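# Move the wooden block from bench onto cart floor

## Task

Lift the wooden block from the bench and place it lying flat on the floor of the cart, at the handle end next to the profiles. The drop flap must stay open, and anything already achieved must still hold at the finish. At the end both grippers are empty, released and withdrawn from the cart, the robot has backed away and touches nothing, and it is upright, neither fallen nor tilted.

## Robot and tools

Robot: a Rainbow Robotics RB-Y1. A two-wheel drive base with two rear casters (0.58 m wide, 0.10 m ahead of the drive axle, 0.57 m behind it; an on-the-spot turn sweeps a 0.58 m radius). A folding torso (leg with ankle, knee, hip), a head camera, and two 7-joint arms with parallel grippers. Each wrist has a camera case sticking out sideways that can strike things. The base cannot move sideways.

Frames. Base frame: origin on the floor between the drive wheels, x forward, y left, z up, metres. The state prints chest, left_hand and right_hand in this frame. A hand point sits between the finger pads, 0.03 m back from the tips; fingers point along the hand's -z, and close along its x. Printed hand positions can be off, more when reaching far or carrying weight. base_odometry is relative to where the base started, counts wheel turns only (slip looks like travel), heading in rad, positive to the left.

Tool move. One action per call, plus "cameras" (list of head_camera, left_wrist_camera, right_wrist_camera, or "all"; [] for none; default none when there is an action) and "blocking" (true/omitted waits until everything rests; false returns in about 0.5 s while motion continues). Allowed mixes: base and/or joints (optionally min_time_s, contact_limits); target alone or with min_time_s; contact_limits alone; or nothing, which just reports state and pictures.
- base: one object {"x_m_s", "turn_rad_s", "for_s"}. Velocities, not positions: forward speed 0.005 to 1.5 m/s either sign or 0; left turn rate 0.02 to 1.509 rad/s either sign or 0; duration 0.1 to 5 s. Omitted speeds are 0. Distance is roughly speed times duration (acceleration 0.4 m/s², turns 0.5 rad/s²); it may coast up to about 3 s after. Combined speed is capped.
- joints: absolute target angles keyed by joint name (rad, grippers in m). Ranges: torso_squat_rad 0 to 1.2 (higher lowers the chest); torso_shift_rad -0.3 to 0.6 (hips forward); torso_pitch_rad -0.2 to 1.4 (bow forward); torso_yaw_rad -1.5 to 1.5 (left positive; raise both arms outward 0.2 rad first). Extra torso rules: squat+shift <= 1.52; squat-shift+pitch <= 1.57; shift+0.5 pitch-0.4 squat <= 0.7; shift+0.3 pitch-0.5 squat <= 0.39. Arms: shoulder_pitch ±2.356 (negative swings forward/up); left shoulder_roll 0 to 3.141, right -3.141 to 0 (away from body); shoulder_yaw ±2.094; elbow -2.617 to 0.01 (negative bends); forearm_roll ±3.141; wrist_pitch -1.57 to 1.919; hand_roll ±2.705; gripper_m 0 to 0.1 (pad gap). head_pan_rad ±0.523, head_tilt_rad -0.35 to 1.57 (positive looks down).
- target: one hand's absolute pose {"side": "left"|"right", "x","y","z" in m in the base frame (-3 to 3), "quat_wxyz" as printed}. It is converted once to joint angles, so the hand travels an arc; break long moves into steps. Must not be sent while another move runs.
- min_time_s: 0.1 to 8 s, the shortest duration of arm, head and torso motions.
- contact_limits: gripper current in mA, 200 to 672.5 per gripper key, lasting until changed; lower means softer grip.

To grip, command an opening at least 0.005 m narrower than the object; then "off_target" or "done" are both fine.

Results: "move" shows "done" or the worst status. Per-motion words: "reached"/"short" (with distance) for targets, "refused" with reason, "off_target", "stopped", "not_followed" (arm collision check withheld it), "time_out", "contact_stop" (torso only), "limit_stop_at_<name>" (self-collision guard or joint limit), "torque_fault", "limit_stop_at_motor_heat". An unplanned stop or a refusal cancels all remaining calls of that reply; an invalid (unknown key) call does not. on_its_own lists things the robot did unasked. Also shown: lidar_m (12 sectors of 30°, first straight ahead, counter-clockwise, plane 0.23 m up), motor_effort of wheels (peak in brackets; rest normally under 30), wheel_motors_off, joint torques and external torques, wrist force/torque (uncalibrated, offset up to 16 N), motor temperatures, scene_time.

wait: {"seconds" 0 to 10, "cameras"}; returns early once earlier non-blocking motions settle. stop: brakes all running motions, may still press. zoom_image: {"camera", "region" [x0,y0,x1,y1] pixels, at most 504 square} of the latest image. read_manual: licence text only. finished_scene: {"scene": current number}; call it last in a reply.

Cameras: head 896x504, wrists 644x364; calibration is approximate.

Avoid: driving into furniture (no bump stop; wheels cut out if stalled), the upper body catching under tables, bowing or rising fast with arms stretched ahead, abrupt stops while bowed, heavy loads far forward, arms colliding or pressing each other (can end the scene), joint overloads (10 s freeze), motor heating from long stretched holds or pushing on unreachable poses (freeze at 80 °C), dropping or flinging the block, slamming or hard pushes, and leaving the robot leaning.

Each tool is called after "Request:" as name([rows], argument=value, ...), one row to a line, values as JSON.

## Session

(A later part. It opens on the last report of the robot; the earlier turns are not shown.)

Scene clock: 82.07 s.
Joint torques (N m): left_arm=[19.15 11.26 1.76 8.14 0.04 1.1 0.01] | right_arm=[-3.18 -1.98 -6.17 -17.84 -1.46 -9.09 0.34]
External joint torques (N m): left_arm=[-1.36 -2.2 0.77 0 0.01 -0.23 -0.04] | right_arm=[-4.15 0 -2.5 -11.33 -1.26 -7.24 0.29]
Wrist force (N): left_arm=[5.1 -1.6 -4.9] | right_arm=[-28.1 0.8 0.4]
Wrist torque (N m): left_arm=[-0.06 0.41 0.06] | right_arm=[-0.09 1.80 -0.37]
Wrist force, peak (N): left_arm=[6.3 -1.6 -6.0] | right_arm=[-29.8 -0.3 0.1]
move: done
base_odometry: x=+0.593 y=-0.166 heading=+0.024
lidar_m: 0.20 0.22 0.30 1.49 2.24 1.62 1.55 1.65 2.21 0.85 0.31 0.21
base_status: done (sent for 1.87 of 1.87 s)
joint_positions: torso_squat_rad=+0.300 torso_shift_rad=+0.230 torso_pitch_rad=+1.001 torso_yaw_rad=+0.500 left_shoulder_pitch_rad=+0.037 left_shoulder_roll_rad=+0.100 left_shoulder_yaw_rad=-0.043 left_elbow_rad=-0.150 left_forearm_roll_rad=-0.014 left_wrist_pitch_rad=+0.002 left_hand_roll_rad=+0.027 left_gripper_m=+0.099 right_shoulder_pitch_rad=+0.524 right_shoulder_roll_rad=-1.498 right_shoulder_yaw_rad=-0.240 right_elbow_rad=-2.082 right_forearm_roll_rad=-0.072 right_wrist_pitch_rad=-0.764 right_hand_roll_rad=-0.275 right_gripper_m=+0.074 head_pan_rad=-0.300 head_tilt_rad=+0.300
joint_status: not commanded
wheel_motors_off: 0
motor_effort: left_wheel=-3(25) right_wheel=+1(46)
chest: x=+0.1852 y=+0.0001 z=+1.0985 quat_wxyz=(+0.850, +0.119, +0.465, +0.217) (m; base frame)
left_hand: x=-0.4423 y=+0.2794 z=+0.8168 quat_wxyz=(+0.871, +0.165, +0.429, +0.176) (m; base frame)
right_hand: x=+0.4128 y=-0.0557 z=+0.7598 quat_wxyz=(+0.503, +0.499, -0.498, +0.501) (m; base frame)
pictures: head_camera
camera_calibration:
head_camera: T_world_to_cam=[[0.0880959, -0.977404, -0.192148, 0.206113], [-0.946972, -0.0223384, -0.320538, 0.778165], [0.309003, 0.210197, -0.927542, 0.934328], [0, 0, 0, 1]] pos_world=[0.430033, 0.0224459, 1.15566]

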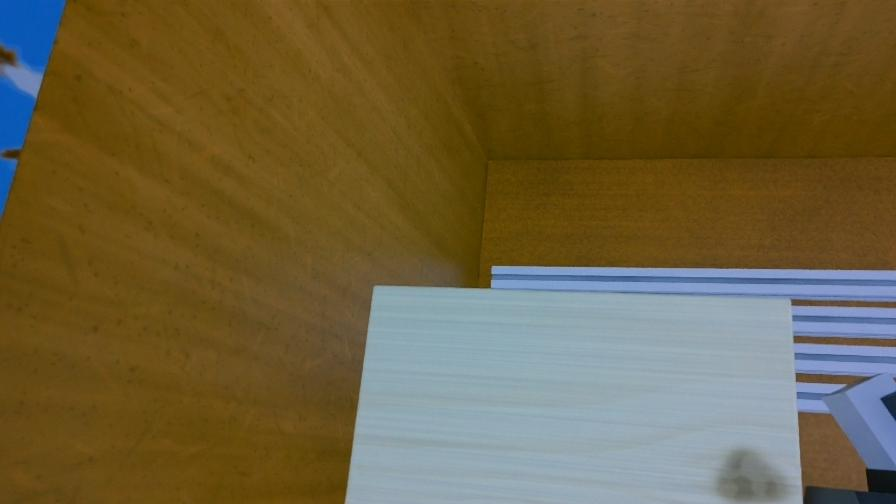

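Request:
move(joints={"torso_squat_rad":0.9,"torso_shift_rad":0.4}, min_time_s=2.5, cameras=["head_camera"])

Request:
move(target={"side":"right","x":0.408,"y":-0.065,"z":0.43,"quat_wxyz":[0.515,0.485,-0.485,0.515]}, min_time_s=1.7, cameras=[])

Request:
move(joints={"head_pan_rad":-0.3,"head_tilt_rad":0.75}, min_time_s=0.4, cameras=["head_camera"])

Scene clock: 87.70 s.
Joint torques (N m): left_arm=[19.27 11.86 1.78 8.05 -0.09 1.16 -0.02] | right_arm=[-3.66 -2.33 -6.37 -17.95 -1.66 -9.09 0.34]
External joint torques (N m): left_arm=[-1.24 -1.6 0.79 -0.09 -0.12 -0.18 -0.07] | right_arm=[-4.63 -0.35 -2.7 -11.44 -1.46 -7.24 0.29]
Wrist force (N): left_arm=[4.8 -1.6 -5.4] | right_arm=[-28.3 1.1 -0.3]
Wrist torque (N m): left_arm=[-0.08 0.38 0.06] | right_arm=[-0.08 1.89 -0.33]
Wrist force, peak (N): left_arm=[6.4 -1.5 -5.6] | right_arm=[-30.5 0.6 -0.6]
move: done
base_odometry: x=+0.593 y=-0.166 heading=+0.024
lidar_m: 0.21 0.22 0.31 1.50 2.25 1.63 1.56 1.64 2.20 0.87 0.32 0.22
base_status: not commanded
joint_positions: torso_squat_rad=+0.900 torso_shift_rad=+0.400 torso_pitch_rad=+1.001 torso_yaw_rad=+0.500 left_shoulder_pitch_rad=+0.037 left_shoulder_roll_rad=+0.100 left_shoulder_yaw_rad=-0.043 left_elbow_rad=-0.150 left_forearm_roll_rad=-0.014 left_wrist_pitch_rad=+0.002 left_hand_roll_rad=+0.027 left_gripper_m=+0.099 right_shoulder_pitch_rad=+0.524 right_shoulder_roll_rad=-1.498 right_shoulder_yaw_rad=-0.240 right_elbow_rad=-2.082 right_forearm_roll_rad=-0.072 right_wrist_pitch_rad=-0.764 right_hand_roll_rad=-0.275 right_gripper_m=+0.074 head_pan_rad=-0.300 head_tilt_rad=+0.300
joint_status: all done
wheel_motors_off: 0
motor_effort: left_wheel=-2(5) right_wheel=+3(7)
chest: x=+0.2021 y=+0.0000 z=+0.8482 quat_wxyz=(+0.850, +0.119, +0.465, +0.217) (m; base frame)
left_hand: x=-0.4253 y=+0.2794 z=+0.5664 quat_wxyz=(+0.871, +0.165, +0.429, +0.176) (m; base frame)
right_hand: x=+0.4297 y=-0.0558 z=+0.5095 quat_wxyz=(+0.503, +0.499, -0.498, +0.501) (m; base frame)
pictures: head_camera
camera_calibration:
head_camera: T_world_to_cam=[[0.0880473, -0.977387, -0.192254, 0.156549], [-0.946949, -0.0222402, -0.320612, 0.71399], [0.309087, 0.210284, -0.927495, 0.69688], [0, 0, 0, 1]] pos_world=[0.446933, 0.022346, 0.905364]

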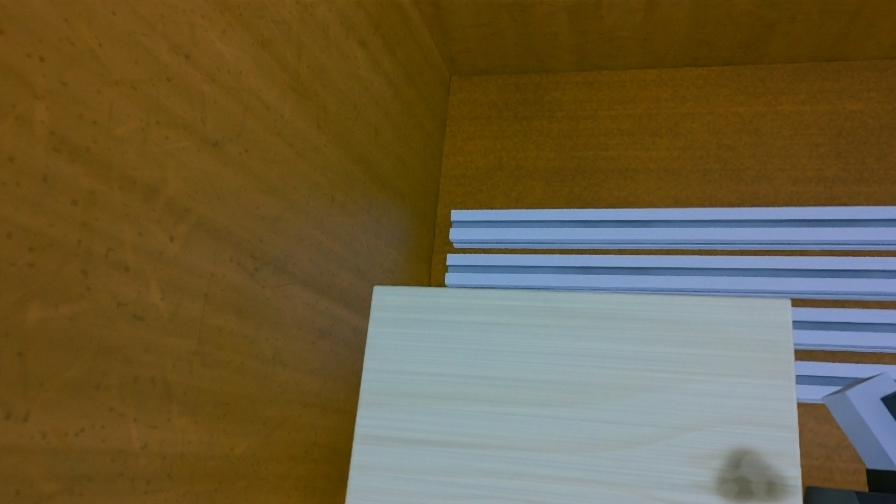

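Scene clock: 89.73 s.
Joint torques (N m): left_arm=[19.38 11.35 1.83 8.12 -0.03 1.18 -0.03] | right_arm=[-3.56 -1.88 -3.71 -16.49 -1.24 -9.29 0.34]
External joint torques (N m): left_arm=[-1.13 -2.11 0.84 -0.02 -0.06 -0.15 -0.07] | right_arm=[-5.37 3.27 -0.97 -10.59 -1.07 -7.42 0.29]
Wrist force (N): left_arm=[5.1 -1.4 -4.6] | right_arm=[-27.6 0.9 -1.5]
Wrist torque (N m): left_arm=[-0.12 0.42 0.04] | right_arm=[-0.19 1.90 -0.31]
Wrist force, peak (N): left_arm=[6.2 -2.2 -5.5] | right_arm=[-29.5 0.2 -1.4]
move: done
base_odometry: x=+0.593 y=-0.166 heading=+0.024
lidar_m: 0.20 0.22 0.30 1.49 2.26 1.63 1.55 1.64 2.20 0.86 0.30 0.23
base_status: not commanded
joint_positions: torso_squat_rad=+0.900 torso_shift_rad=+0.400 torso_pitch_rad=+1.001 torso_yaw_rad=+0.500 left_shoulder_pitch_rad=+0.037 left_shoulder_roll_rad=+0.100 left_shoulder_yaw_rad=-0.043 left_elbow_rad=-0.150 left_forearm_roll_rad=-0.014 left_wrist_pitch_rad=+0.002 left_hand_roll_rad=+0.027 left_gripper_m=+0.099 right_shoulder_pitch_rad=+0.170 right_shoulder_roll_rad=-1.428 right_shoulder_yaw_rad=+0.164 right_elbow_rad=-1.799 right_forearm_roll_rad=+0.005 right_wrist_pitch_rad=-0.831 right_hand_roll_rad=-0.224 right_gripper_m=+0.074 head_pan_rad=-0.300 head_tilt_rad=+0.300
joint_status: all done
wheel_motors_off: 0
motor_effort: left_wheel=-2(4) right_wheel=+4(5)
chest: x=+0.2021 y=+0.0000 z=+0.8482 quat_wxyz=(+0.850, +0.119, +0.465, +0.217) (m; base frame)
left_hand: x=-0.4253 y=+0.2794 z=+0.5664 quat_wxyz=(+0.871, +0.165, +0.429, +0.176) (m; base frame)
right_hand: x=+0.4071 y=-0.0655 z=+0.4288 quat_wxyz=(+0.518, +0.481, -0.481, +0.518) (m; base frame)
right_hand_status: reached (checked arc, planned for 1.7 s): 2 mm and 0.8 deg off.
pictures: none
No camera images: "cameras" was empty.

Scene clock: 90.43 s.
Joint torques (N m): left_arm=[19.43 11.43 1.65 8.17 -0.02 1.13 0.04] | right_arm=[-3.46 -1.91 -4.11 -16.42 -1.42 -9.19 0.33]
External joint torques (N m): left_arm=[-1.08 -2.02 0.67 0.03 -0.05 -0.2 0] | right_arm=[-5.27 3.24 -1.38 -10.52 -1.25 -7.32 0.28]
Wrist force (N): left_arm=[5.6 -2.0 -4.9] | right_arm=[-28.4 1.0 -1.8]
Wrist torque (N m): left_arm=[-0.05 0.46 0.03] | right_arm=[-0.06 1.84 -0.33]
Wrist force, peak (N): left_arm=[5.9 -1.1 -5.5] | right_arm=[-28.9 0.3 -1.6]
move: done
base_odometry: x=+0.593 y=-0.166 heading=+0.024
lidar_m: 0.21 0.22 0.29 1.49 2.24 1.62 1.55 1.63 2.23 0.86 0.31 0.22
base_status: not commanded
joint_positions: torso_squat_rad=+0.900 torso_shift_rad=+0.400 torso_pitch_rad=+1.001 torso_yaw_rad=+0.500 left_shoulder_pitch_rad=+0.037 left_shoulder_roll_rad=+0.100 left_shoulder_yaw_rad=-0.043 left_elbow_rad=-0.150 left_forearm_roll_rad=-0.014 left_wrist_pitch_rad=+0.002 left_hand_roll_rad=+0.027 left_gripper_m=+0.099 right_shoulder_pitch_rad=+0.170 right_shoulder_roll_rad=-1.428 right_shoulder_yaw_rad=+0.164 right_elbow_rad=-1.799 right_forearm_roll_rad=+0.005 right_wrist_pitch_rad=-0.831 right_hand_roll_rad=-0.224 right_gripper_m=+0.074 head_pan_rad=-0.300 head_tilt_rad=+0.750
joint_status: all done
wheel_motors_off: 0
motor_effort: left_wheel=-3(3) right_wheel=+2(6)
chest: x=+0.2021 y=+0.0000 z=+0.8482 quat_wxyz=(+0.850, +0.119, +0.465, +0.217) (m; base frame)
left_hand: x=-0.4253 y=+0.2794 z=+0.5664 quat_wxyz=(+0.871, +0.165, +0.429, +0.176) (m; base frame)
right_hand: x=+0.4071 y=-0.0655 z=+0.4288 quat_wxyz=(+0.518, +0.481, -0.481, +0.518) (m; base frame)
pictures: head_camera
camera_calibration:
head_camera: T_world_to_cam=[[0.0791358, -0.980155, -0.181749, 0.150085], [-0.988015, -0.101358, 0.11642, 0.319712], [-0.132532, 0.170358, -0.976429, 0.911622], [0, 0, 0, 1]] pos_world=[0.424822, 0.0242103, 0.880191]

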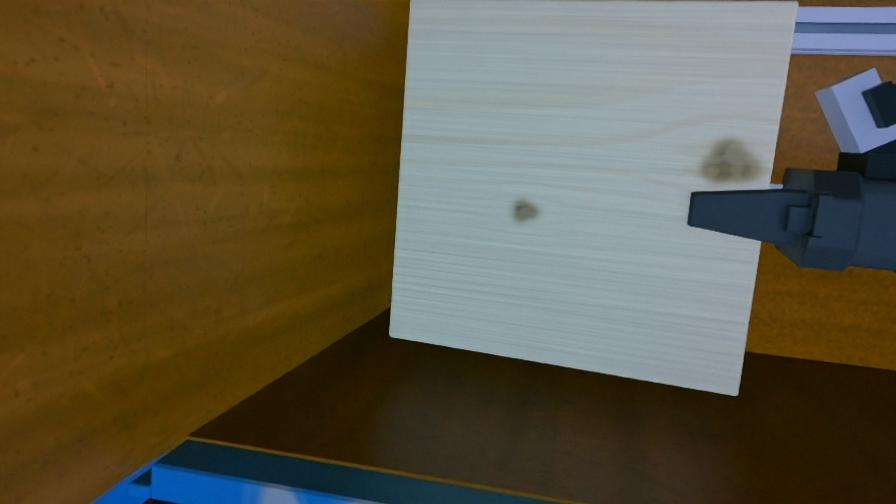

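Request:
move(target={"side":"right","x":0.404,"y":-0.065,"z":0.365,"quat_wxyz":[0.529,0.469,-0.469,0.529]}, min_time_s=1.5, cameras=["head_camera"])

Request:
move(target={"side":"right","x":0.404,"y":-0.065,"z":0.345,"quat_wxyz":[0.529,0.469,-0.469,0.529]}, min_time_s=1.2, cameras=["head_camera"])

Scene clock: 94.23 s.
Joint torques (N m): left_arm=[19.4 11.71 1.75 8.08 -0.05 1.18 0.07] | right_arm=[4.51 -4.68 0.26 -2.19 -0.95 -0.09 -2.64]
External joint torques (N m): left_arm=[-1.1 -1.74 0.77 -0.06 -0.08 -0.15 0.03] | right_arm=[2.68 1.9 2.72 3.04 -0.64 1.75 -2.69]
Wrist force (N): left_arm=[5.7 -1.8 -5.4] | right_arm=[-7.8 -1.3 -2.2]
Wrist torque (N m): left_arm=[-0.07 0.47 0.08] | right_arm=[-0.51 -2.38 2.29]
Wrist force, peak (N): left_arm=[6.1 -1.7 -5.8] | right_arm=[-29.3 1.0 -2.3]
move: done
base_odometry: x=+0.593 y=-0.166 heading=+0.024
lidar_m: 0.20 0.22 0.30 1.49 2.26 1.63 1.56 1.63 2.21 0.87 0.31 0.22
base_status: not commanded
joint_positions: torso_squat_rad=+0.900 torso_shift_rad=+0.400 torso_pitch_rad=+1.000 torso_yaw_rad=+0.500 left_shoulder_pitch_rad=+0.037 left_shoulder_roll_rad=+0.100 left_shoulder_yaw_rad=-0.043 left_elbow_rad=-0.150 left_forearm_roll_rad=-0.014 left_wrist_pitch_rad=+0.002 left_hand_roll_rad=+0.027 left_gripper_m=+0.099 right_shoulder_pitch_rad=-0.093 right_shoulder_roll_rad=-1.300 right_shoulder_yaw_rad=+0.350 right_elbow_rad=-1.518 right_forearm_roll_rad=+0.135 right_wrist_pitch_rad=-0.904 right_hand_roll_rad=-0.278 right_gripper_m=+0.075 head_pan_rad=-0.300 head_tilt_rad=+0.750
joint_status: all done
wheel_motors_off: 0
motor_effort: left_wheel=-2(4) right_wheel=+3(6)
chest: x=+0.2018 y=+0.0000 z=+0.8485 quat_wxyz=(+0.850, +0.119, +0.465, +0.217) (m; base frame)
left_hand: x=-0.4254 y=+0.2794 z=+0.5662 quat_wxyz=(+0.871, +0.165, +0.428, +0.177) (m; base frame)
right_hand: x=+0.4046 y=-0.0647 z=+0.3659 quat_wxyz=(+0.528, +0.468, -0.470, +0.530) (m; base frame)
right_hand_status: reached (checked arc, planned for 1.5 s): 1 mm and 0.2 deg off.
pictures: head_camera
camera_calibration:
head_camera: T_world_to_cam=[[0.0792831, -0.980155, -0.181688, 0.150065], [-0.98811, -0.101357, 0.11561, 0.320121], [-0.131731, 0.170362, -0.976537, 0.911725], [0, 0, 0, 1]] pos_world=[0.42452, 0.0242103, 0.880589]

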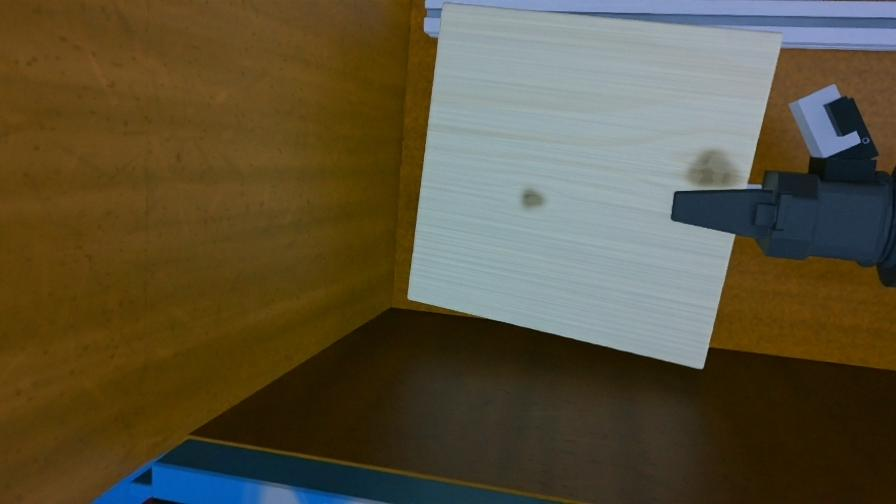

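Scene clock: 95.77 s.
Joint torques (N m): left_arm=[18.87 11.71 1.74 8.23 -0.06 1.14 0.1] | right_arm=[4.29 -5.62 -0.53 1.58 -1.92 2.79 -3.17]
External joint torques (N m): left_arm=[-1.62 -1.74 0.76 0.1 -0.09 -0.19 0.05] | right_arm=[2.58 1.2 1.81 6.44 -1.57 4.62 -3.22]
Wrist force (N): left_arm=[5.0 -2.1 -5.5] | right_arm=[-1.5 3.1 0.0]
Wrist torque (N m): left_arm=[-0.05 0.39 0.05] | right_arm=[0.00 -3.54 3.02]
Wrist force, peak (N): left_arm=[6.3 -1.9 -5.8] | right_arm=[-10.1 -2.1 -3.0]
move: done
base_odometry: x=+0.593 y=-0.166 heading=+0.024
lidar_m: 0.21 0.21 0.30 1.48 2.26 1.63 1.56 1.63 2.21 0.87 0.31 0.22
base_status: not commanded
joint_positions: torso_squat_rad=+0.900 torso_shift_rad=+0.400 torso_pitch_rad=+1.000 torso_yaw_rad=+0.500 left_shoulder_pitch_rad=+0.037 left_shoulder_roll_rad=+0.100 left_shoulder_yaw_rad=-0.043 left_elbow_rad=-0.150 left_forearm_roll_rad=-0.014 left_wrist_pitch_rad=+0.002 left_hand_roll_rad=+0.027 left_gripper_m=+0.099 right_shoulder_pitch_rad=-0.182 right_shoulder_roll_rad=-1.246 right_shoulder_yaw_rad=+0.400 right_elbow_rad=-1.391 right_forearm_roll_rad=+0.175 right_wrist_pitch_rad=-0.965 right_hand_roll_rad=-0.290 right_gripper_m=+0.077 head_pan_rad=-0.300 head_tilt_rad=+0.750
joint_status: all done
wheel_motors_off: 0
motor_effort: left_wheel=-3(3) right_wheel=+4(5)
chest: x=+0.2018 y=+0.0000 z=+0.8485 quat_wxyz=(+0.850, +0.119, +0.464, +0.217) (m; base frame)
left_hand: x=-0.4254 y=+0.2794 z=+0.5661 quat_wxyz=(+0.871, +0.165, +0.428, +0.177) (m; base frame)
right_hand: x=+0.4043 y=-0.0644 z=+0.3460 quat_wxyz=(+0.528, +0.469, -0.470, +0.529) (m; base frame)
right_hand_status: reached (checked arc, planned for 1.2 s): 1 mm and 0.2 deg off.
pictures: head_camera
camera_calibration:
head_camera: T_world_to_cam=[[0.0793133, -0.980155, -0.181677, 0.150069], [-0.988134, -0.101351, 0.115411, 0.320195], [-0.131534, 0.170367, -0.976562, 0.911748], [0, 0, 0, 1]] pos_world=[0.424419, 0.0242103, 0.880689]

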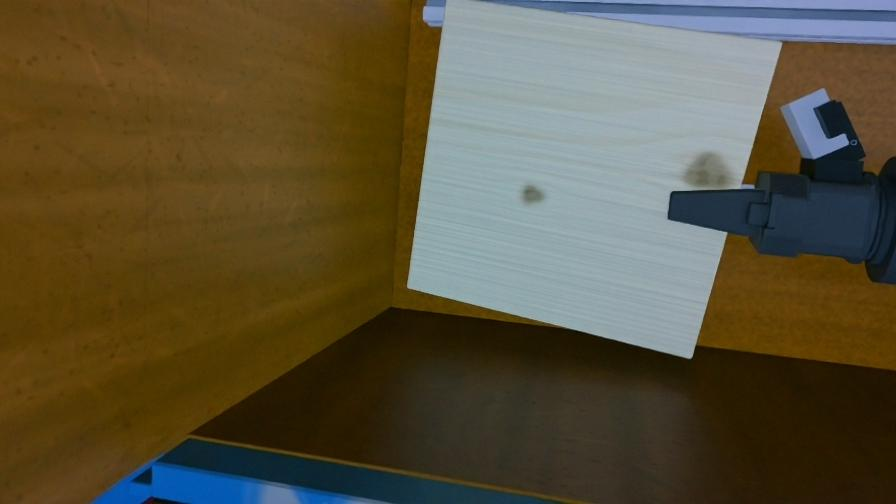

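Request:
move(target={"side":"right","x":0.400,"y":-0.064,"z":0.43,"quat_wxyz":[0.529,0.469,-0.469,0.529]}, min_time_s=1.5, cameras=["head_camera"])

Scene clock: 107.37 s.
Joint torques (N m): left_arm=[19.19 11.73 1.81 8.24 -0.07 1.17 0] | right_arm=[-0.76 -5.06 -6.02 -17.37 -0.95 -9.22 0.75]
External joint torques (N m): left_arm=[-1.32 -1.72 0.82 0.1 -0.1 -0.16 -0.04] | right_arm=[-2.58 -0.28 -3.47 -11.34 -0.86 -7.33 0.7]
Wrist force (N): left_arm=[5.5 -1.7 -5.4] | right_arm=[-27.8 0.9 -2.7]
Wrist torque (N m): left_arm=[-0.07 0.51 0.04] | right_arm=[0.01 1.92 -0.73]
Wrist force, peak (N): left_arm=[6.1 -2.5 -6.0] | right_arm=[-31.0 2.9 -3.8]
move: done
base_odometry: x=+0.593 y=-0.166 heading=+0.024
lidar_m: 0.20 0.21 0.29 1.48 2.24 1.63 1.56 1.64 2.21 0.87 0.31 0.21
base_status: not commanded
joint_positions: torso_squat_rad=+0.900 torso_shift_rad=+0.400 torso_pitch_rad=+1.001 torso_yaw_rad=+0.500 left_shoulder_pitch_rad=+0.037 left_shoulder_roll_rad=+0.100 left_shoulder_yaw_rad=-0.043 left_elbow_rad=-0.150 left_forearm_roll_rad=-0.014 left_wrist_pitch_rad=+0.002 left_hand_roll_rad=+0.027 left_gripper_m=+0.099 right_shoulder_pitch_rad=+0.211 right_shoulder_roll_rad=-1.459 right_shoulder_yaw_rad=+0.164 right_elbow_rad=-1.847 right_forearm_roll_rad=-0.030 right_wrist_pitch_rad=-0.770 right_hand_roll_rad=-0.184 right_gripper_m=+0.075 head_pan_rad=-0.300 head_tilt_rad=+0.750
joint_status: all done
wheel_motors_off: 0
motor_effort: left_wheel=-2(2) right_wheel=+3(4)
chest: x=+0.2020 y=+0.0000 z=+0.8483 quat_wxyz=(+0.850, +0.119, +0.465, +0.217) (m; base frame)
left_hand: x=-0.4254 y=+0.2794 z=+0.5663 quat_wxyz=(+0.871, +0.165, +0.428, +0.177) (m; base frame)
right_hand: x=+0.3991 y=-0.0644 z=+0.4279 quat_wxyz=(+0.526, +0.474, -0.467, +0.529) (m; base frame)
right_hand_status: reached (checked arc, planned for 1.5 s): 2 mm and 0.7 deg off.
pictures: head_camera
camera_calibration:
head_camera: T_world_to_cam=[[0.0791851, -0.980155, -0.181733, 0.150084], [-0.98805, -0.101353, 0.116122, 0.31978], [-0.132237, 0.170366, -0.976468, 0.911601], [0, 0, 0, 1]] pos_world=[0.424621, 0.0242103, 0.880291]

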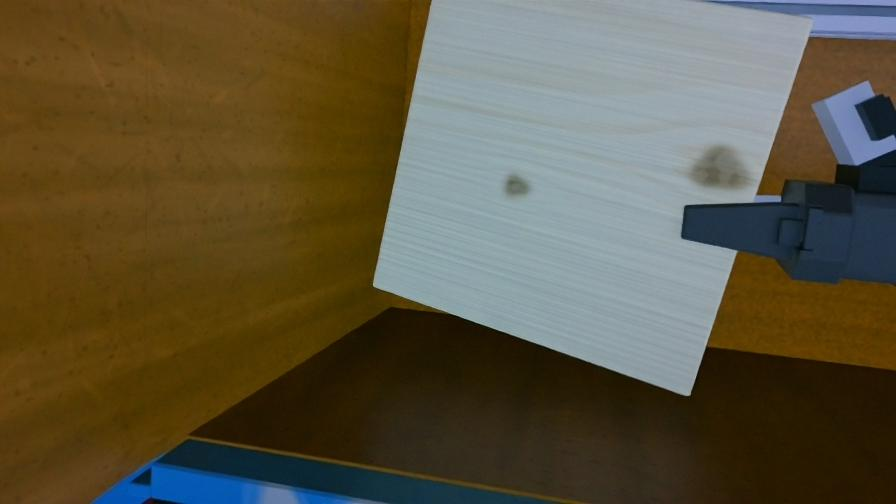

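Request:
move(target={"side":"right","x":0.398,"y":-0.064,"z":0.43,"quat_wxyz":[0.482,0.507,-0.427,0.572]}, min_time_s=1.5)

Request:
move(target={"side":"right","x":0.398,"y":-0.064,"z":0.385,"quat_wxyz":[0.482,0.507,-0.427,0.572]}, min_time_s=1.5, cameras=["head_camera"])

Scene clock: 116.80 s.
Joint torques (N m): left_arm=[19.33 11.6 1.99 8.11 0 1.12 -0.01] | right_arm=[-5.82 -6.42 -4.87 -15.65 -1.28 -9.13 0.4]
External joint torques (N m): left_arm=[-1.18 -1.85 1.01 -0.03 -0.03 -0.21 -0.05] | right_arm=[-5.78 0.04 -1.75 -9.96 -1.02 -7.3 0.35]
Wrist force (N): left_arm=[5.7 -1.4 -5.4] | right_arm=[-28.2 0.9 -2.9]
Wrist torque (N m): left_arm=[-0.16 0.48 0.06] | right_arm=[-0.05 1.85 -0.55]
Wrist force, peak (N): left_arm=[6.2 -1.4 -5.9] | right_arm=[-28.8 1.4 -2.2]
move: done
base_odometry: x=+0.593 y=-0.166 heading=+0.024
lidar_m: 0.19 0.22 0.30 1.48 2.25 1.64 1.56 1.64 2.20 0.87 0.31 0.22
base_status: not commanded
joint_positions: torso_squat_rad=+0.900 torso_shift_rad=+0.400 torso_pitch_rad=+1.001 torso_yaw_rad=+0.500 left_shoulder_pitch_rad=+0.037 left_shoulder_roll_rad=+0.100 left_shoulder_yaw_rad=-0.043 left_elbow_rad=-0.150 left_forearm_roll_rad=-0.014 left_wrist_pitch_rad=+0.002 left_hand_roll_rad=+0.027 left_gripper_m=+0.099 right_shoulder_pitch_rad=+0.114 right_shoulder_roll_rad=-1.586 right_shoulder_yaw_rad=+0.241 right_elbow_rad=-1.825 right_forearm_roll_rad=+0.039 right_wrist_pitch_rad=-0.803 right_hand_roll_rad=-0.286 right_gripper_m=+0.075 head_pan_rad=-0.300 head_tilt_rad=+0.750
joint_status: all done
wheel_motors_off: 0
motor_effort: left_wheel=-2(2) right_wheel=+2(4)
chest: x=+0.2020 y=+0.0000 z=+0.8483 quat_wxyz=(+0.850, +0.119, +0.465, +0.217) (m; base frame)
left_hand: x=-0.4254 y=+0.2794 z=+0.5663 quat_wxyz=(+0.871, +0.165, +0.428, +0.177) (m; base frame)
right_hand: x=+0.3978 y=-0.0650 z=+0.4286 quat_wxyz=(+0.485, +0.505, -0.426, +0.574) (m; base frame)
right_hand_status: reached (checked arc, planned for 1.5 s): 2 mm and 0.4 deg off.
pictures: none

Scene clock: 118.63 s.
Joint torques (N m): left_arm=[19.21 11.37 1.8 8.25 -0.11 1.18 0.06] | right_arm=[-5.65 -3.84 -4.08 -14.74 -2.31 -8.61 0.27]
External joint torques (N m): left_arm=[-1.29 -2.09 0.81 0.11 -0.14 -0.16 0.02] | right_arm=[-5.97 3.99 -1.09 -9.5 -1.87 -6.83 0.22]
Wrist force (N): left_arm=[5.4 -1.3 -5.5] | right_arm=[-28.1 0.4 -3.0]
Wrist torque (N m): left_arm=[-0.10 0.44 0.07] | right_arm=[-0.02 1.93 -0.55]
Wrist force, peak (N): left_arm=[6.0 -1.5 -5.9] | right_arm=[-29.0 0.7 -3.1]
move: done
base_odometry: x=+0.593 y=-0.166 heading=+0.024
lidar_m: 0.20 0.22 0.30 1.48 2.24 1.63 1.55 1.64 2.20 0.86 0.31 0.22
base_status: not commanded
joint_positions: torso_squat_rad=+0.900 torso_shift_rad=+0.400 torso_pitch_rad=+1.001 torso_yaw_rad=+0.500 left_shoulder_pitch_rad=+0.037 left_shoulder_roll_rad=+0.100 left_shoulder_yaw_rad=-0.043 left_elbow_rad=-0.150 left_forearm_roll_rad=-0.014 left_wrist_pitch_rad=+0.002 left_hand_roll_rad=+0.027 left_gripper_m=+0.099 right_shoulder_pitch_rad=-0.132 right_shoulder_roll_rad=-1.438 right_shoulder_yaw_rad=+0.405 right_elbow_rad=-1.591 right_forearm_roll_rad=+0.197 right_wrist_pitch_rad=-0.908 right_hand_roll_rad=-0.373 right_gripper_m=+0.075 head_pan_rad=-0.300 head_tilt_rad=+0.750
joint_status: all done
wheel_motors_off: 0
motor_effort: left_wheel=-1(2) right_wheel=+2(4)
chest: x=+0.2020 y=+0.0000 z=+0.8483 quat_wxyz=(+0.850, +0.119, +0.465, +0.217) (m; base frame)
left_hand: x=-0.4254 y=+0.2794 z=+0.5663 quat_wxyz=(+0.871, +0.165, +0.428, +0.177) (m; base frame)
right_hand: x=+0.3977 y=-0.0651 z=+0.3836 quat_wxyz=(+0.484, +0.506, -0.426, +0.574) (m; base frame)
right_hand_status: reached (checked arc, planned for 1.5 s): 2 mm and 0.3 deg off.
pictures: head_camera
camera_calibration:
head_camera: T_world_to_cam=[[0.0791851, -0.980155, -0.181733, 0.150084], [-0.98805, -0.101353, 0.116122, 0.31978], [-0.132237, 0.170366, -0.976468, 0.911601], [0, 0, 0, 1]] pos_world=[0.424621, 0.0242103, 0.880291]

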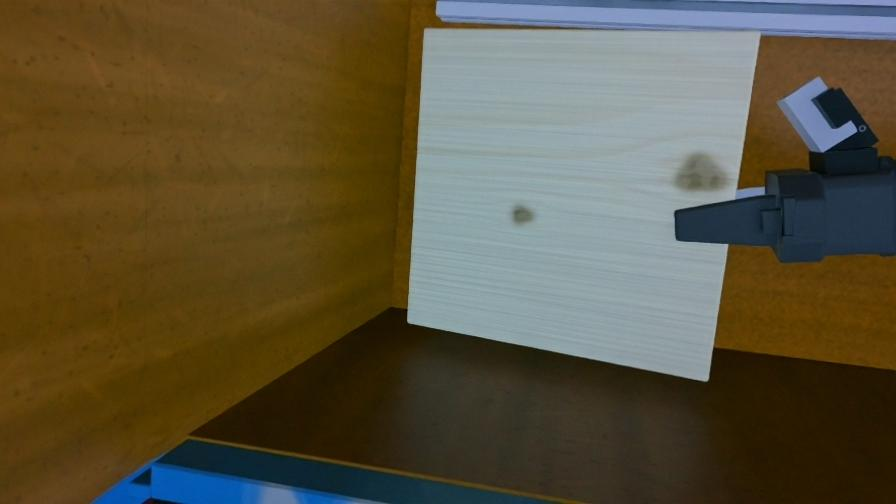

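Request:
move(target={"side":"right","x":0.401,"y":-0.064,"z":0.36,"quat_wxyz":[0.482,0.507,-0.427,0.572]}, min_time_s=1)

Request:
move(target={"side":"right","x":0.401,"y":-0.064,"z":0.346,"quat_wxyz":[0.482,0.507,-0.427,0.572]}, min_time_s=1, cameras=["head_camera"])

Scene clock: 121.97 s.
Joint torques (N m): left_arm=[19.2 11.62 1.76 8.22 -0.03 1.23 0] | right_arm=[-3.7 -5.38 -3.11 -10.6 -0.84 -5.92 0.76]
External joint torques (N m): left_arm=[-1.31 -1.84 0.78 0.07 -0.06 -0.11 -0.05] | right_arm=[-3.91 2.8 -0.18 -5.73 -0.32 -4.16 0.71]
Wrist force (N): left_arm=[5.1 -2.1 -5.5] | right_arm=[-22.1 -0.8 -1.8]
Wrist torque (N m): left_arm=[-0.06 0.39 0.08] | right_arm=[-0.24 0.39 -0.94]
Wrist force, peak (N): left_arm=[6.0 -1.4 -6.0] | right_arm=[-28.6 0.8 -3.6]
move: done
base_odometry: x=+0.593 y=-0.166 heading=+0.024
lidar_m: 0.20 0.21 0.30 1.50 2.26 1.63 1.56 1.64 2.21 0.86 0.31 0.21
base_status: not commanded
joint_positions: torso_squat_rad=+0.900 torso_shift_rad=+0.400 torso_pitch_rad=+1.000 torso_yaw_rad=+0.500 left_shoulder_pitch_rad=+0.037 left_shoulder_roll_rad=+0.100 left_shoulder_yaw_rad=-0.043 left_elbow_rad=-0.150 left_forearm_roll_rad=-0.014 left_wrist_pitch_rad=+0.002 left_hand_roll_rad=+0.027 left_gripper_m=+0.099 right_shoulder_pitch_rad=-0.245 right_shoulder_roll_rad=-1.360 right_shoulder_yaw_rad=+0.464 right_elbow_rad=-1.442 right_forearm_roll_rad=+0.260 right_wrist_pitch_rad=-0.981 right_hand_roll_rad=-0.399 right_gripper_m=+0.074 head_pan_rad=-0.300 head_tilt_rad=+0.750
joint_status: all done
wheel_motors_off: 0
motor_effort: left_wheel=-3(3) right_wheel=+4(4)
chest: x=+0.2020 y=+0.0000 z=+0.8483 quat_wxyz=(+0.850, +0.119, +0.465, +0.217) (m; base frame)
left_hand: x=-0.4254 y=+0.2794 z=+0.5663 quat_wxyz=(+0.871, +0.165, +0.428, +0.177) (m; base frame)
right_hand: x=+0.4009 y=-0.0647 z=+0.3593 quat_wxyz=(+0.484, +0.506, -0.426, +0.573) (m; base frame)
right_hand_status: reached (checked arc, planned for 1.0 s): 1 mm and 0.3 deg off.
pictures: none

Scene clock: 123.30 s.
Joint torques (N m): left_arm=[19.13 11.63 1.96 8.27 -0.08 1.18 -0.04] | right_arm=[-1.58 -6.47 -1.54 -2.38 1.8 1.69 1.31]
External joint torques (N m): left_arm=[-1.37 -1.82 0.97 0.13 -0.11 -0.16 -0.08] | right_arm=[-1.7 1.75 1.29 2.26 2.36 3.47 1.26]
Wrist force (N): left_arm=[4.6 -1.7 -4.7] | right_arm=[-4.0 -1.7 9.3]
Wrist torque (N m): left_arm=[-0.13 0.35 0.07] | right_arm=[-0.04 -3.46 -1.63]
Wrist force, peak (N): left_arm=[5.5 -2.3 -5.9] | right_arm=[-24.8 0.3 -2.2]
move: done
base_odometry: x=+0.593 y=-0.166 heading=+0.024
lidar_m: 0.20 0.22 0.30 1.49 2.26 1.63 1.56 1.65 2.21 0.87 0.32 0.22
base_status: not commanded
joint_positions: torso_squat_rad=+0.900 torso_shift_rad=+0.400 torso_pitch_rad=+1.000 torso_yaw_rad=+0.500 left_shoulder_pitch_rad=+0.037 left_shoulder_roll_rad=+0.100 left_shoulder_yaw_rad=-0.043 left_elbow_rad=-0.150 left_forearm_roll_rad=-0.014 left_wrist_pitch_rad=+0.002 left_hand_roll_rad=+0.027 left_gripper_m=+0.099 right_shoulder_pitch_rad=-0.305 right_shoulder_roll_rad=-1.313 right_shoulder_yaw_rad=+0.492 right_elbow_rad=-1.352 right_forearm_roll_rad=+0.290 right_wrist_pitch_rad=-1.029 right_hand_roll_rad=-0.403 right_gripper_m=+0.074 head_pan_rad=-0.300 head_tilt_rad=+0.750
joint_status: all done
wheel_motors_off: 0
motor_effort: left_wheel=-2(3) right_wheel=+1(3)
chest: x=+0.2019 y=+0.0000 z=+0.8484 quat_wxyz=(+0.850, +0.119, +0.465, +0.217) (m; base frame)
left_hand: x=-0.4254 y=+0.2794 z=+0.5662 quat_wxyz=(+0.871, +0.165, +0.428, +0.177) (m; base frame)
right_hand: x=+0.4011 y=-0.0640 z=+0.3466 quat_wxyz=(+0.482, +0.507, -0.427, +0.572) (m; base frame)
right_hand_status: reached (checked arc, planned for 1.0 s): 1 mm and 0.1 deg off.
pictures: head_camera
camera_calibration:
head_camera: T_world_to_cam=[[0.0791678, -0.980166, -0.18168, 0.15009], [-0.988106, -0.10126, 0.115729, 0.320024], [-0.131831, 0.170358, -0.976524, 0.911659], [0, 0, 0, 1]] pos_world=[0.42452, 0.0242106, 0.88049]

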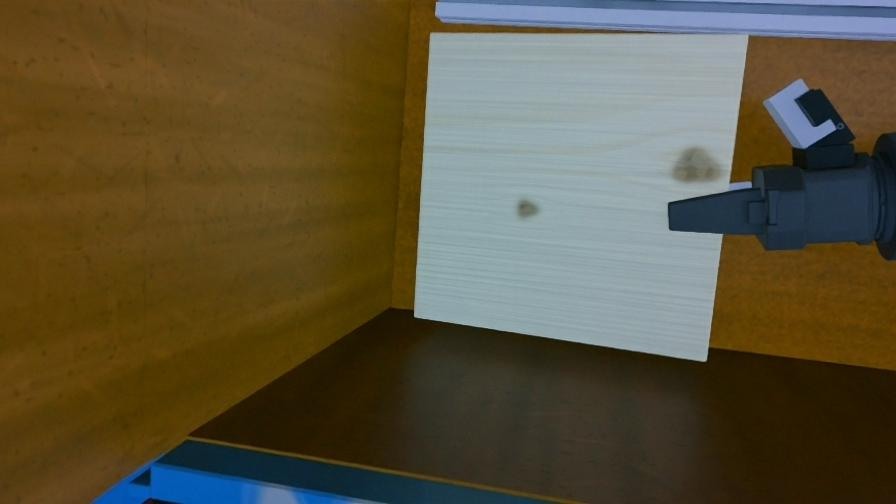

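Request:
move(joints={"right_gripper_m":0.083})

Request:
move(joints={"right_gripper_m":0.095})

Request:
move(target={"side":"right","x":0.43,"y":-0.082,"z":0.343,"quat_wxyz":[0.482,0.507,-0.427,0.572]}, min_time_s=1, cameras=["head_camera"])

Scene clock: 125.80 s.
Joint torques (N m): left_arm=[19.12 11.09 1.93 8.1 -0.13 1.13 0.02] | right_arm=[-1.34 -7.27 -2.51 -6.27 -0.89 -3.67 0.46]
External joint torques (N m): left_arm=[-1.39 -2.36 0.95 -0.04 -0.16 -0.2 -0.02] | right_arm=[-1.48 0.95 0.31 -1.64 -0.34 -1.89 0.41]
Wrist force (N): left_arm=[5.4 -1.4 -5.4] | right_arm=[-16.7 0.5 -4.9]
Wrist torque (N m): left_arm=[-0.14 0.48 0.02] | right_arm=[-0.15 -0.66 -0.26]
Wrist force, peak (N): left_arm=[6.0 -2.1 -5.8] | right_arm=[-18.6 -0.5 -2.3]
move: done
base_odometry: x=+0.593 y=-0.166 heading=+0.024
lidar_m: 0.20 0.21 0.30 1.49 2.25 1.63 1.56 1.63 2.20 0.86 0.32 0.22
base_status: not commanded
joint_positions: torso_squat_rad=+0.900 torso_shift_rad=+0.400 torso_pitch_rad=+1.000 torso_yaw_rad=+0.500 left_shoulder_pitch_rad=+0.037 left_shoulder_roll_rad=+0.100 left_shoulder_yaw_rad=-0.043 left_elbow_rad=-0.150 left_forearm_roll_rad=-0.014 left_wrist_pitch_rad=+0.002 left_hand_roll_rad=+0.027 left_gripper_m=+0.099 right_shoulder_pitch_rad=-0.305 right_shoulder_roll_rad=-1.313 right_shoulder_yaw_rad=+0.493 right_elbow_rad=-1.351 right_forearm_roll_rad=+0.291 right_wrist_pitch_rad=-1.027 right_hand_roll_rad=-0.403 right_gripper_m=+0.083 head_pan_rad=-0.300 head_tilt_rad=+0.750
joint_status: all done
wheel_motors_off: 0
motor_effort: left_wheel=-2(4) right_wheel=+1(3)
chest: x=+0.2019 y=+0.0000 z=+0.8484 quat_wxyz=(+0.850, +0.119, +0.465, +0.217) (m; base frame)
left_hand: x=-0.4254 y=+0.2794 z=+0.5663 quat_wxyz=(+0.871, +0.165, +0.428, +0.177) (m; base frame)
right_hand: x=+0.4010 y=-0.0642 z=+0.3459 quat_wxyz=(+0.483, +0.507, -0.427, +0.573) (m; base frame)
pictures: none

Scene clock: 126.40 s.
Joint torques (N m): left_arm=[18.93 11.53 1.73 8.05 -0.06 1.12 0.07] | right_arm=[-1.28 -7.24 -2.65 -6.43 -1.07 -3.66 0.41]
External joint torques (N m): left_arm=[-1.57 -1.92 0.75 -0.09 -0.09 -0.21 0.03] | right_arm=[-1.42 0.99 0.17 -1.79 -0.52 -1.9 0.36]
Wrist force (N): left_arm=[5.2 -2.3 -5.2] | right_arm=[-16.7 0.7 -5.2]
Wrist torque (N m): left_arm=[-0.03 0.41 0.03] | right_arm=[-0.14 -0.65 -0.26]
Wrist force, peak (N): left_arm=[5.2 -2.1 -5.9] | right_arm=[-17.3 0.7 -5.9]
move: done
base_odometry: x=+0.593 y=-0.166 heading=+0.024
lidar_m: 0.21 0.21 0.31 1.49 2.26 1.63 1.56 1.63 2.21 0.84 0.30 0.21
base_status: not commanded
joint_positions: torso_squat_rad=+0.900 torso_shift_rad=+0.400 torso_pitch_rad=+1.000 torso_yaw_rad=+0.500 left_shoulder_pitch_rad=+0.037 left_shoulder_roll_rad=+0.100 left_shoulder_yaw_rad=-0.043 left_elbow_rad=-0.150 left_forearm_roll_rad=-0.014 left_wrist_pitch_rad=+0.002 left_hand_roll_rad=+0.027 left_gripper_m=+0.099 right_shoulder_pitch_rad=-0.305 right_shoulder_roll_rad=-1.313 right_shoulder_yaw_rad=+0.493 right_elbow_rad=-1.351 right_forearm_roll_rad=+0.291 right_wrist_pitch_rad=-1.027 right_hand_roll_rad=-0.403 right_gripper_m=+0.095 head_pan_rad=-0.300 head_tilt_rad=+0.750
joint_status: all done
wheel_motors_off: 0
motor_effort: left_wheel=-2(2) right_wheel=+2(3)
chest: x=+0.2019 y=+0.0000 z=+0.8484 quat_wxyz=(+0.850, +0.119, +0.465, +0.217) (m; base frame)
left_hand: x=-0.4254 y=+0.2794 z=+0.5663 quat_wxyz=(+0.871, +0.165, +0.428, +0.177) (m; base frame)
right_hand: x=+0.4010 y=-0.0642 z=+0.3459 quat_wxyz=(+0.483, +0.507, -0.427, +0.573) (m; base frame)
pictures: none

Scene clock: 127.73 s.
Joint torques (N m): left_arm=[18.79 11.49 1.76 8.06 -0.02 1.13 0.09] | right_arm=[-4.51 -13.24 -7.17 -5.54 -1.82 -3.65 -0.07]
External joint torques (N m): left_arm=[-1.71 -1.96 0.78 -0.08 -0.05 -0.2 0.04] | right_arm=[-3.84 -3.69 -3.85 -1.62 -1.15 -1.92 -0.12]
Wrist force (N): left_arm=[5.2 -1.7 -5.1] | right_arm=[-17.5 2.6 -5.2]
Wrist torque (N m): left_arm=[-0.04 0.42 0.06] | right_arm=[-0.12 -0.70 -0.21]
Wrist force, peak (N): left_arm=[5.8 -1.9 -5.9] | right_arm=[-18.3 3.8 -5.2]
move: done
base_odometry: x=+0.593 y=-0.166 heading=+0.024
lidar_m: 0.20 0.22 0.30 1.49 2.26 1.62 1.56 1.64 2.22 0.87 0.32 0.22
base_status: not commanded
joint_positions: torso_squat_rad=+0.900 torso_shift_rad=+0.400 torso_pitch_rad=+1.000 torso_yaw_rad=+0.500 left_shoulder_pitch_rad=+0.037 left_shoulder_roll_rad=+0.100 left_shoulder_yaw_rad=-0.043 left_elbow_rad=-0.150 left_forearm_roll_rad=-0.014 left_wrist_pitch_rad=+0.002 left_hand_roll_rad=+0.027 left_gripper_m=+0.099 right_shoulder_pitch_rad=-0.369 right_shoulder_roll_rad=-1.331 right_shoulder_yaw_rad=+0.492 right_elbow_rad=-1.241 right_forearm_roll_rad=+0.293 right_wrist_pitch_rad=-1.128 right_hand_roll_rad=-0.443 right_gripper_m=+0.095 head_pan_rad=-0.300 head_tilt_rad=+0.750
joint_status: all done
wheel_motors_off: 0
motor_effort: left_wheel=-1(2) right_wheel=+0(4)
chest: x=+0.2019 y=+0.0000 z=+0.8484 quat_wxyz=(+0.850, +0.119, +0.465, +0.217) (m; base frame)
left_hand: x=-0.4254 y=+0.2794 z=+0.5663 quat_wxyz=(+0.871, +0.165, +0.428, +0.177) (m; base frame)
right_hand: x=+0.4291 y=-0.0820 z=+0.3426 quat_wxyz=(+0.483, +0.507, -0.426, +0.572) (m; base frame)
right_hand_status: reached (checked arc, planned for 1.0 s): 1 mm and 0.1 deg off.
pictures: head_camera
camera_calibration:
head_camera: T_world_to_cam=[[0.0792259, -0.980157, -0.181703, 0.150059], [-0.988075, -0.101354, 0.115909, 0.319965], [-0.132026, 0.170354, -0.976498, 0.911636], [0, 0, 0, 1]] pos_world=[0.424621, 0.0242103, 0.88039]

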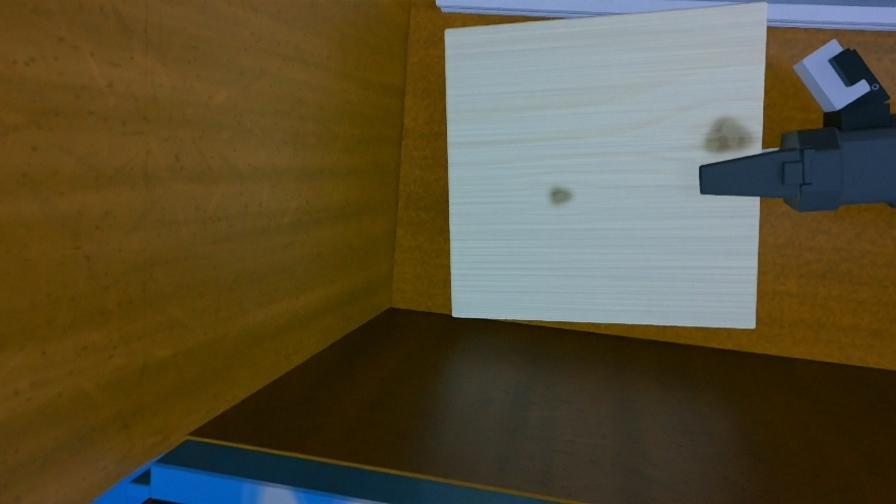

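Request:
move(target={"side":"right","x":0.378,"y":-0.095,"z":0.343,"quat_wxyz":[0.482,0.507,-0.427,0.572]}, min_time_s=0.8)

Request:
move(target={"side":"right","x":0.43,"y":-0.113,"z":0.343,"quat_wxyz":[0.482,0.507,-0.427,0.572]}, min_time_s=0.8)

Request:
move(target={"side":"right","x":0.378,"y":-0.128,"z":0.343,"quat_wxyz":[0.482,0.507,-0.427,0.572]}, min_time_s=0.8, cameras=["head_camera"])

Scene clock: 131.47 s.
Joint torques (N m): left_arm=[19.23 11.37 1.73 8 0.05 1.13 -0.01] | right_arm=[3 -3.2 -2.09 -10.41 -0.57 -5.28 -0.03]
External joint torques (N m): left_arm=[-1.28 -2.09 0.75 -0.14 0.02 -0.2 -0.05] | right_arm=[1.34 4.8 0.18 -6.46 -0.12 -3.46 -0.08]
Wrist force (N): left_arm=[4.4 -1.6 -5.9] | right_arm=[-18.6 -4.0 5.1]
Wrist torque (N m): left_arm=[-0.09 0.32 0.06] | right_arm=[-0.22 -0.07 -0.12]
Wrist force, peak (N): left_arm=[6.4 -2.1 -6.0] | right_arm=[-20.9 -7.4 3.2]
move: done
base_odometry: x=+0.593 y=-0.166 heading=+0.024
lidar_m: 0.21 0.21 0.29 1.49 2.25 1.63 1.56 1.64 2.22 0.86 0.31 0.22
base_status: not commanded
joint_positions: torso_squat_rad=+0.900 torso_shift_rad=+0.400 torso_pitch_rad=+1.000 torso_yaw_rad=+0.500 left_shoulder_pitch_rad=+0.037 left_shoulder_roll_rad=+0.100 left_shoulder_yaw_rad=-0.043 left_elbow_rad=-0.150 left_forearm_roll_rad=-0.014 left_wrist_pitch_rad=+0.002 left_hand_roll_rad=+0.027 left_gripper_m=+0.099 right_shoulder_pitch_rad=-0.212 right_shoulder_roll_rad=-1.321 right_shoulder_yaw_rad=+0.470 right_elbow_rad=-1.309 right_forearm_roll_rad=+0.252 right_wrist_pitch_rad=-1.100 right_hand_roll_rad=-0.312 right_gripper_m=+0.095 head_pan_rad=-0.300 head_tilt_rad=+0.750
joint_status: all done
wheel_motors_off: 0
motor_effort: left_wheel=-3(3) right_wheel=+1(5)
chest: x=+0.2019 y=+0.0000 z=+0.8484 quat_wxyz=(+0.850, +0.119, +0.465, +0.217) (m; base frame)
left_hand: x=-0.4254 y=+0.2794 z=+0.5663 quat_wxyz=(+0.871, +0.165, +0.428, +0.177) (m; base frame)
right_hand: x=+0.3786 y=-0.0957 z=+0.3424 quat_wxyz=(+0.483, +0.507, -0.427, +0.573) (m; base frame)
right_hand_status: reached (checked arc, planned for 0.8 s): 1 mm and 0.1 deg off.
pictures: none

Scene clock: 132.60 s.
Joint torques (N m): left_arm=[19.33 11.49 1.92 8.05 -0.11 1.16 0.03] | right_arm=[-2.86 -12.56 -5.99 -4.61 -1.85 -3.84 0.02]
External joint torques (N m): left_arm=[-1.17 -1.97 0.94 -0.09 -0.14 -0.18 -0.01] | right_arm=[-2.81 -2.38 -2.75 -1.48 -1.19 -2.08 -0.03]
Wrist force (N): left_arm=[5.0 -2.0 -5.3] | right_arm=[-16.9 1.9 -3.6]
Wrist torque (N m): left_arm=[-0.07 0.37 0.05] | right_arm=[-0.17 -0.52 -0.12]
Wrist force, peak (N): left_arm=[6.4 -2.1 -5.1] | right_arm=[-19.6 -4.3 4.4]
move: done
base_odometry: x=+0.593 y=-0.166 heading=+0.024
lidar_m: 0.20 0.21 0.30 1.48 2.25 1.62 1.56 1.64 2.22 0.87 0.31 0.22
base_status: not commanded
joint_positions: torso_squat_rad=+0.900 torso_shift_rad=+0.400 torso_pitch_rad=+1.000 torso_yaw_rad=+0.500 left_shoulder_pitch_rad=+0.037 left_shoulder_roll_rad=+0.100 left_shoulder_yaw_rad=-0.043 left_elbow_rad=-0.150 left_forearm_roll_rad=-0.014 left_wrist_pitch_rad=+0.002 left_hand_roll_rad=+0.027 left_gripper_m=+0.099 right_shoulder_pitch_rad=-0.327 right_shoulder_roll_rad=-1.358 right_shoulder_yaw_rad=+0.469 right_elbow_rad=-1.178 right_forearm_roll_rad=+0.262 right_wrist_pitch_rad=-1.216 right_hand_roll_rad=-0.406 right_gripper_m=+0.095 head_pan_rad=-0.300 head_tilt_rad=+0.750
joint_status: all done
wheel_motors_off: 0
motor_effort: left_wheel=-1(3) right_wheel=+2(3)
chest: x=+0.2020 y=+0.0000 z=+0.8484 quat_wxyz=(+0.850, +0.119, +0.465, +0.217) (m; base frame)
left_hand: x=-0.4254 y=+0.2794 z=+0.5663 quat_wxyz=(+0.871, +0.165, +0.428, +0.177) (m; base frame)
right_hand: x=+0.4292 y=-0.1130 z=+0.3428 quat_wxyz=(+0.484, +0.507, -0.426, +0.573) (m; base frame)
right_hand_status: reached (checked arc, planned for 0.8 s): 1 mm and 0.2 deg off.
pictures: none

Scene clock: 133.73 s.
Joint torques (N m): left_arm=[19.29 11.57 1.56 8.07 -0.14 1.09 -0.09] | right_arm=[4.65 -3.96 -1.91 -8.74 -0.32 -5.28 0.06]
External joint torques (N m): left_arm=[-1.21 -1.89 0.58 -0.07 -0.17 -0.24 -0.13] | right_arm=[2.36 4.54 0.28 -5.69 0.11 -3.44 0.01]
Wrist force (N): left_arm=[5.2 -1.9 -5.9] | right_arm=[-19.1 -5.4 4.4]
Wrist torque (N m): left_arm=[-0.11 0.40 0.04] | right_arm=[-0.24 -0.05 -0.05]
Wrist force, peak (N): left_arm=[6.0 -2.2 -6.0] | right_arm=[-22.5 -6.6 5.6]
move: done
base_odometry: x=+0.593 y=-0.166 heading=+0.024
lidar_m: 0.20 0.22 0.30 1.49 2.24 1.61 1.56 1.63 2.21 0.86 0.31 0.22
base_status: not commanded
joint_positions: torso_squat_rad=+0.900 torso_shift_rad=+0.400 torso_pitch_rad=+1.000 torso_yaw_rad=+0.500 left_shoulder_pitch_rad=+0.037 left_shoulder_roll_rad=+0.100 left_shoulder_yaw_rad=-0.043 left_elbow_rad=-0.150 left_forearm_roll_rad=-0.014 left_wrist_pitch_rad=+0.002 left_hand_roll_rad=+0.027 left_gripper_m=+0.099 right_shoulder_pitch_rad=-0.172 right_shoulder_roll_rad=-1.345 right_shoulder_yaw_rad=+0.451 right_elbow_rad=-1.233 right_forearm_roll_rad=+0.221 right_wrist_pitch_rad=-1.202 right_hand_roll_rad=-0.274 right_gripper_m=+0.095 head_pan_rad=-0.300 head_tilt_rad=+0.750
joint_status: all done
wheel_motors_off: 0
motor_effort: left_wheel=-3(3) right_wheel=+2(4)
chest: x=+0.2020 y=+0.0000 z=+0.8484 quat_wxyz=(+0.850, +0.119, +0.465, +0.217) (m; base frame)
left_hand: x=-0.4254 y=+0.2794 z=+0.5663 quat_wxyz=(+0.871, +0.165, +0.428, +0.177) (m; base frame)
right_hand: x=+0.3787 y=-0.1285 z=+0.3425 quat_wxyz=(+0.482, +0.507, -0.427, +0.573) (m; base frame)
right_hand_status: reached (checked arc, planned for 0.8 s): 1 mm and 0.1 deg off.
pictures: head_camera
camera_calibration:
head_camera: T_world_to_cam=[[0.0792259, -0.980157, -0.181703, 0.150059], [-0.988075, -0.101354, 0.115909, 0.319965], [-0.132026, 0.170354, -0.976498, 0.911636], [0, 0, 0, 1]] pos_world=[0.424621, 0.0242103, 0.88039]

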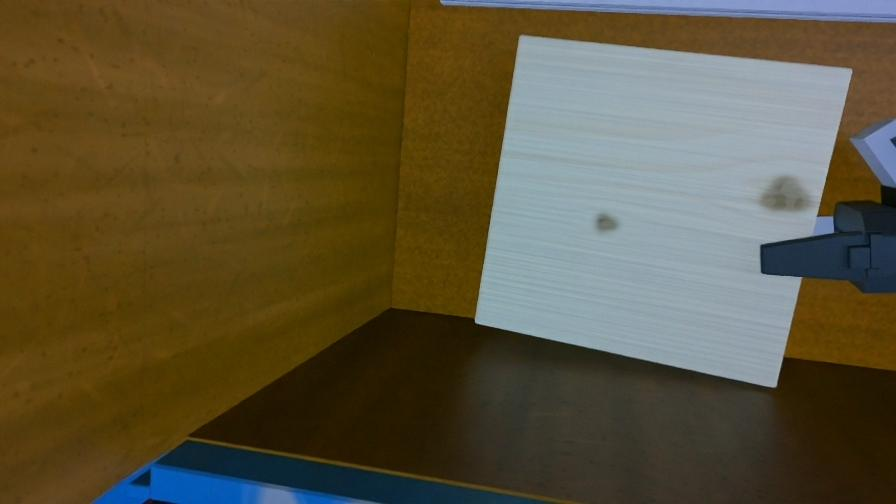

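Request:
move(target={"side":"right","x":0.385,"y":-0.132,"z":0.352,"quat_wxyz":[0.5895,0.3905,-0.3905,0.5895]}, min_time_s=1.2)

Request:
move(target={"side":"right","x":0.40,"y":-0.17,"z":0.351,"quat_wxyz":[0.5895,0.3905,-0.3905,0.5895]}, min_time_s=1.2, cameras=["head_camera"])

Scene clock: 140.73 s.
Joint torques (N m): left_arm=[19.07 11.64 2.1 8.07 0.07 1.09 -0.02] | right_arm=[4.36 -4.73 -3.74 -7.78 -0.32 -3.92 0.26]
External joint torques (N m): left_arm=[-1.43 -1.82 1.12 -0.07 0.04 -0.24 -0.06] | right_arm=[1.08 -0.72 -1.9 -3.28 -0.32 -2.14 0.21]
Wrist force (N): left_arm=[5.2 -2.4 -5.7] | right_arm=[-15.2 1.6 -7.3]
Wrist torque (N m): left_arm=[-0.02 0.43 0.09] | right_arm=[-0.15 -0.50 -0.32]
Wrist force, peak (N): left_arm=[6.2 -2.0 -5.6] | right_arm=[-20.3 -7.5 -1.8]
move: done
base_odometry: x=+0.593 y=-0.166 heading=+0.024
lidar_m: 0.20 0.21 0.30 1.49 2.26 1.63 1.56 1.63 2.23 0.87 0.30 0.22
base_status: not commanded
joint_positions: torso_squat_rad=+0.900 torso_shift_rad=+0.400 torso_pitch_rad=+1.000 torso_yaw_rad=+0.500 left_shoulder_pitch_rad=+0.037 left_shoulder_roll_rad=+0.100 left_shoulder_yaw_rad=-0.043 left_elbow_rad=-0.150 left_forearm_roll_rad=-0.014 left_wrist_pitch_rad=+0.002 left_hand_roll_rad=+0.027 left_gripper_m=+0.099 right_shoulder_pitch_rad=+0.321 right_shoulder_roll_rad=-1.478 right_shoulder_yaw_rad=+0.151 right_elbow_rad=-1.711 right_forearm_roll_rad=-0.065 right_wrist_pitch_rad=-0.675 right_hand_roll_rad=-0.099 right_gripper_m=+0.095 head_pan_rad=-0.300 head_tilt_rad=+0.750
joint_status: all done
wheel_motors_off: 0
motor_effort: left_wheel=-2(4) right_wheel=+1(3)
chest: x=+0.2019 y=+0.0000 z=+0.8484 quat_wxyz=(+0.850, +0.119, +0.465, +0.217) (m; base frame)
left_hand: x=-0.4254 y=+0.2794 z=+0.5663 quat_wxyz=(+0.871, +0.165, +0.428, +0.177) (m; base frame)
right_hand: x=+0.3850 y=-0.1323 z=+0.3517 quat_wxyz=(+0.590, +0.391, -0.390, +0.590) (m; base frame)
right_hand_status: reached (checked arc, planned for 1.2 s): 0 mm and 0.0 deg off.
pictures: none

Scene clock: 142.27 s.
Joint torques (N m): left_arm=[19.2 11.56 1.91 7.96 0.04 1.2 -0.04] | right_arm=[4.91 -4.76 -3.65 -2.88 -0.45 -2.04 -0.37]
External joint torques (N m): left_arm=[-1.3 -1.9 0.93 -0.18 0.01 -0.13 -0.08] | right_arm=[1.58 -1.05 -1.63 0.44 -0.38 -0.26 -0.42]
Wrist force (N): left_arm=[4.6 -1.3 -5.9] | right_arm=[-6.4 0.8 -1.4]
Wrist torque (N m): left_arm=[-0.15 0.35 0.04] | right_arm=[-0.15 -0.32 -0.06]
Wrist force, peak (N): left_arm=[5.9 -0.8 -6.2] | right_arm=[-15.7 2.3 -7.2]
move: done
base_odometry: x=+0.593 y=-0.166 heading=+0.024
lidar_m: 0.21 0.22 0.31 1.48 2.24 1.64 1.56 1.64 2.21 0.86 0.31 0.22
base_status: not commanded
joint_positions: torso_squat_rad=+0.900 torso_shift_rad=+0.400 torso_pitch_rad=+1.000 torso_yaw_rad=+0.500 left_shoulder_pitch_rad=+0.037 left_shoulder_roll_rad=+0.100 left_shoulder_yaw_rad=-0.043 left_elbow_rad=-0.150 left_forearm_roll_rad=-0.014 left_wrist_pitch_rad=+0.002 left_hand_roll_rad=+0.027 left_gripper_m=+0.099 right_shoulder_pitch_rad=+0.390 right_shoulder_roll_rad=-1.516 right_shoulder_yaw_rad=+0.086 right_elbow_rad=-1.601 right_forearm_roll_rad=-0.088 right_wrist_pitch_rad=-0.817 right_hand_roll_rad=-0.113 right_gripper_m=+0.095 head_pan_rad=-0.300 head_tilt_rad=+0.750
joint_status: all done
wheel_motors_off: 0
motor_effort: left_wheel=-2(2) right_wheel=+1(3)
chest: x=+0.2019 y=+0.0000 z=+0.8484 quat_wxyz=(+0.850, +0.119, +0.465, +0.217) (m; base frame)
left_hand: x=-0.4254 y=+0.2794 z=+0.5662 quat_wxyz=(+0.871, +0.165, +0.428, +0.177) (m; base frame)
right_hand: x=+0.3999 y=-0.1695 z=+0.3508 quat_wxyz=(+0.589, +0.391, -0.391, +0.589) (m; base frame)
right_hand_status: reached (checked arc, planned for 1.2 s): 1 mm and 0.0 deg off.
pictures: head_camera
camera_calibration:
head_camera: T_world_to_cam=[[0.0792641, -0.980155, -0.181693, 0.15006], [-0.988098, -0.101356, 0.11571, 0.32004], [-0.131829, 0.170359, -0.976524, 0.911659], [0, 0, 0, 1]] pos_world=[0.42452, 0.0242103, 0.88049]

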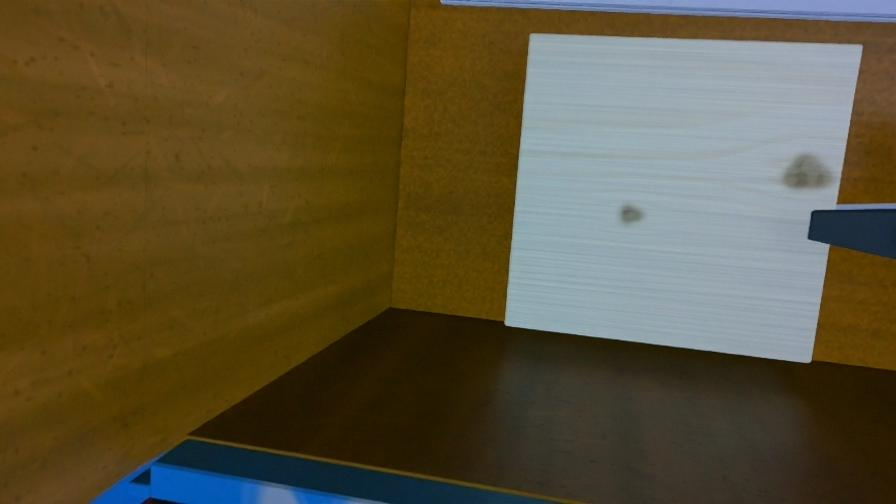

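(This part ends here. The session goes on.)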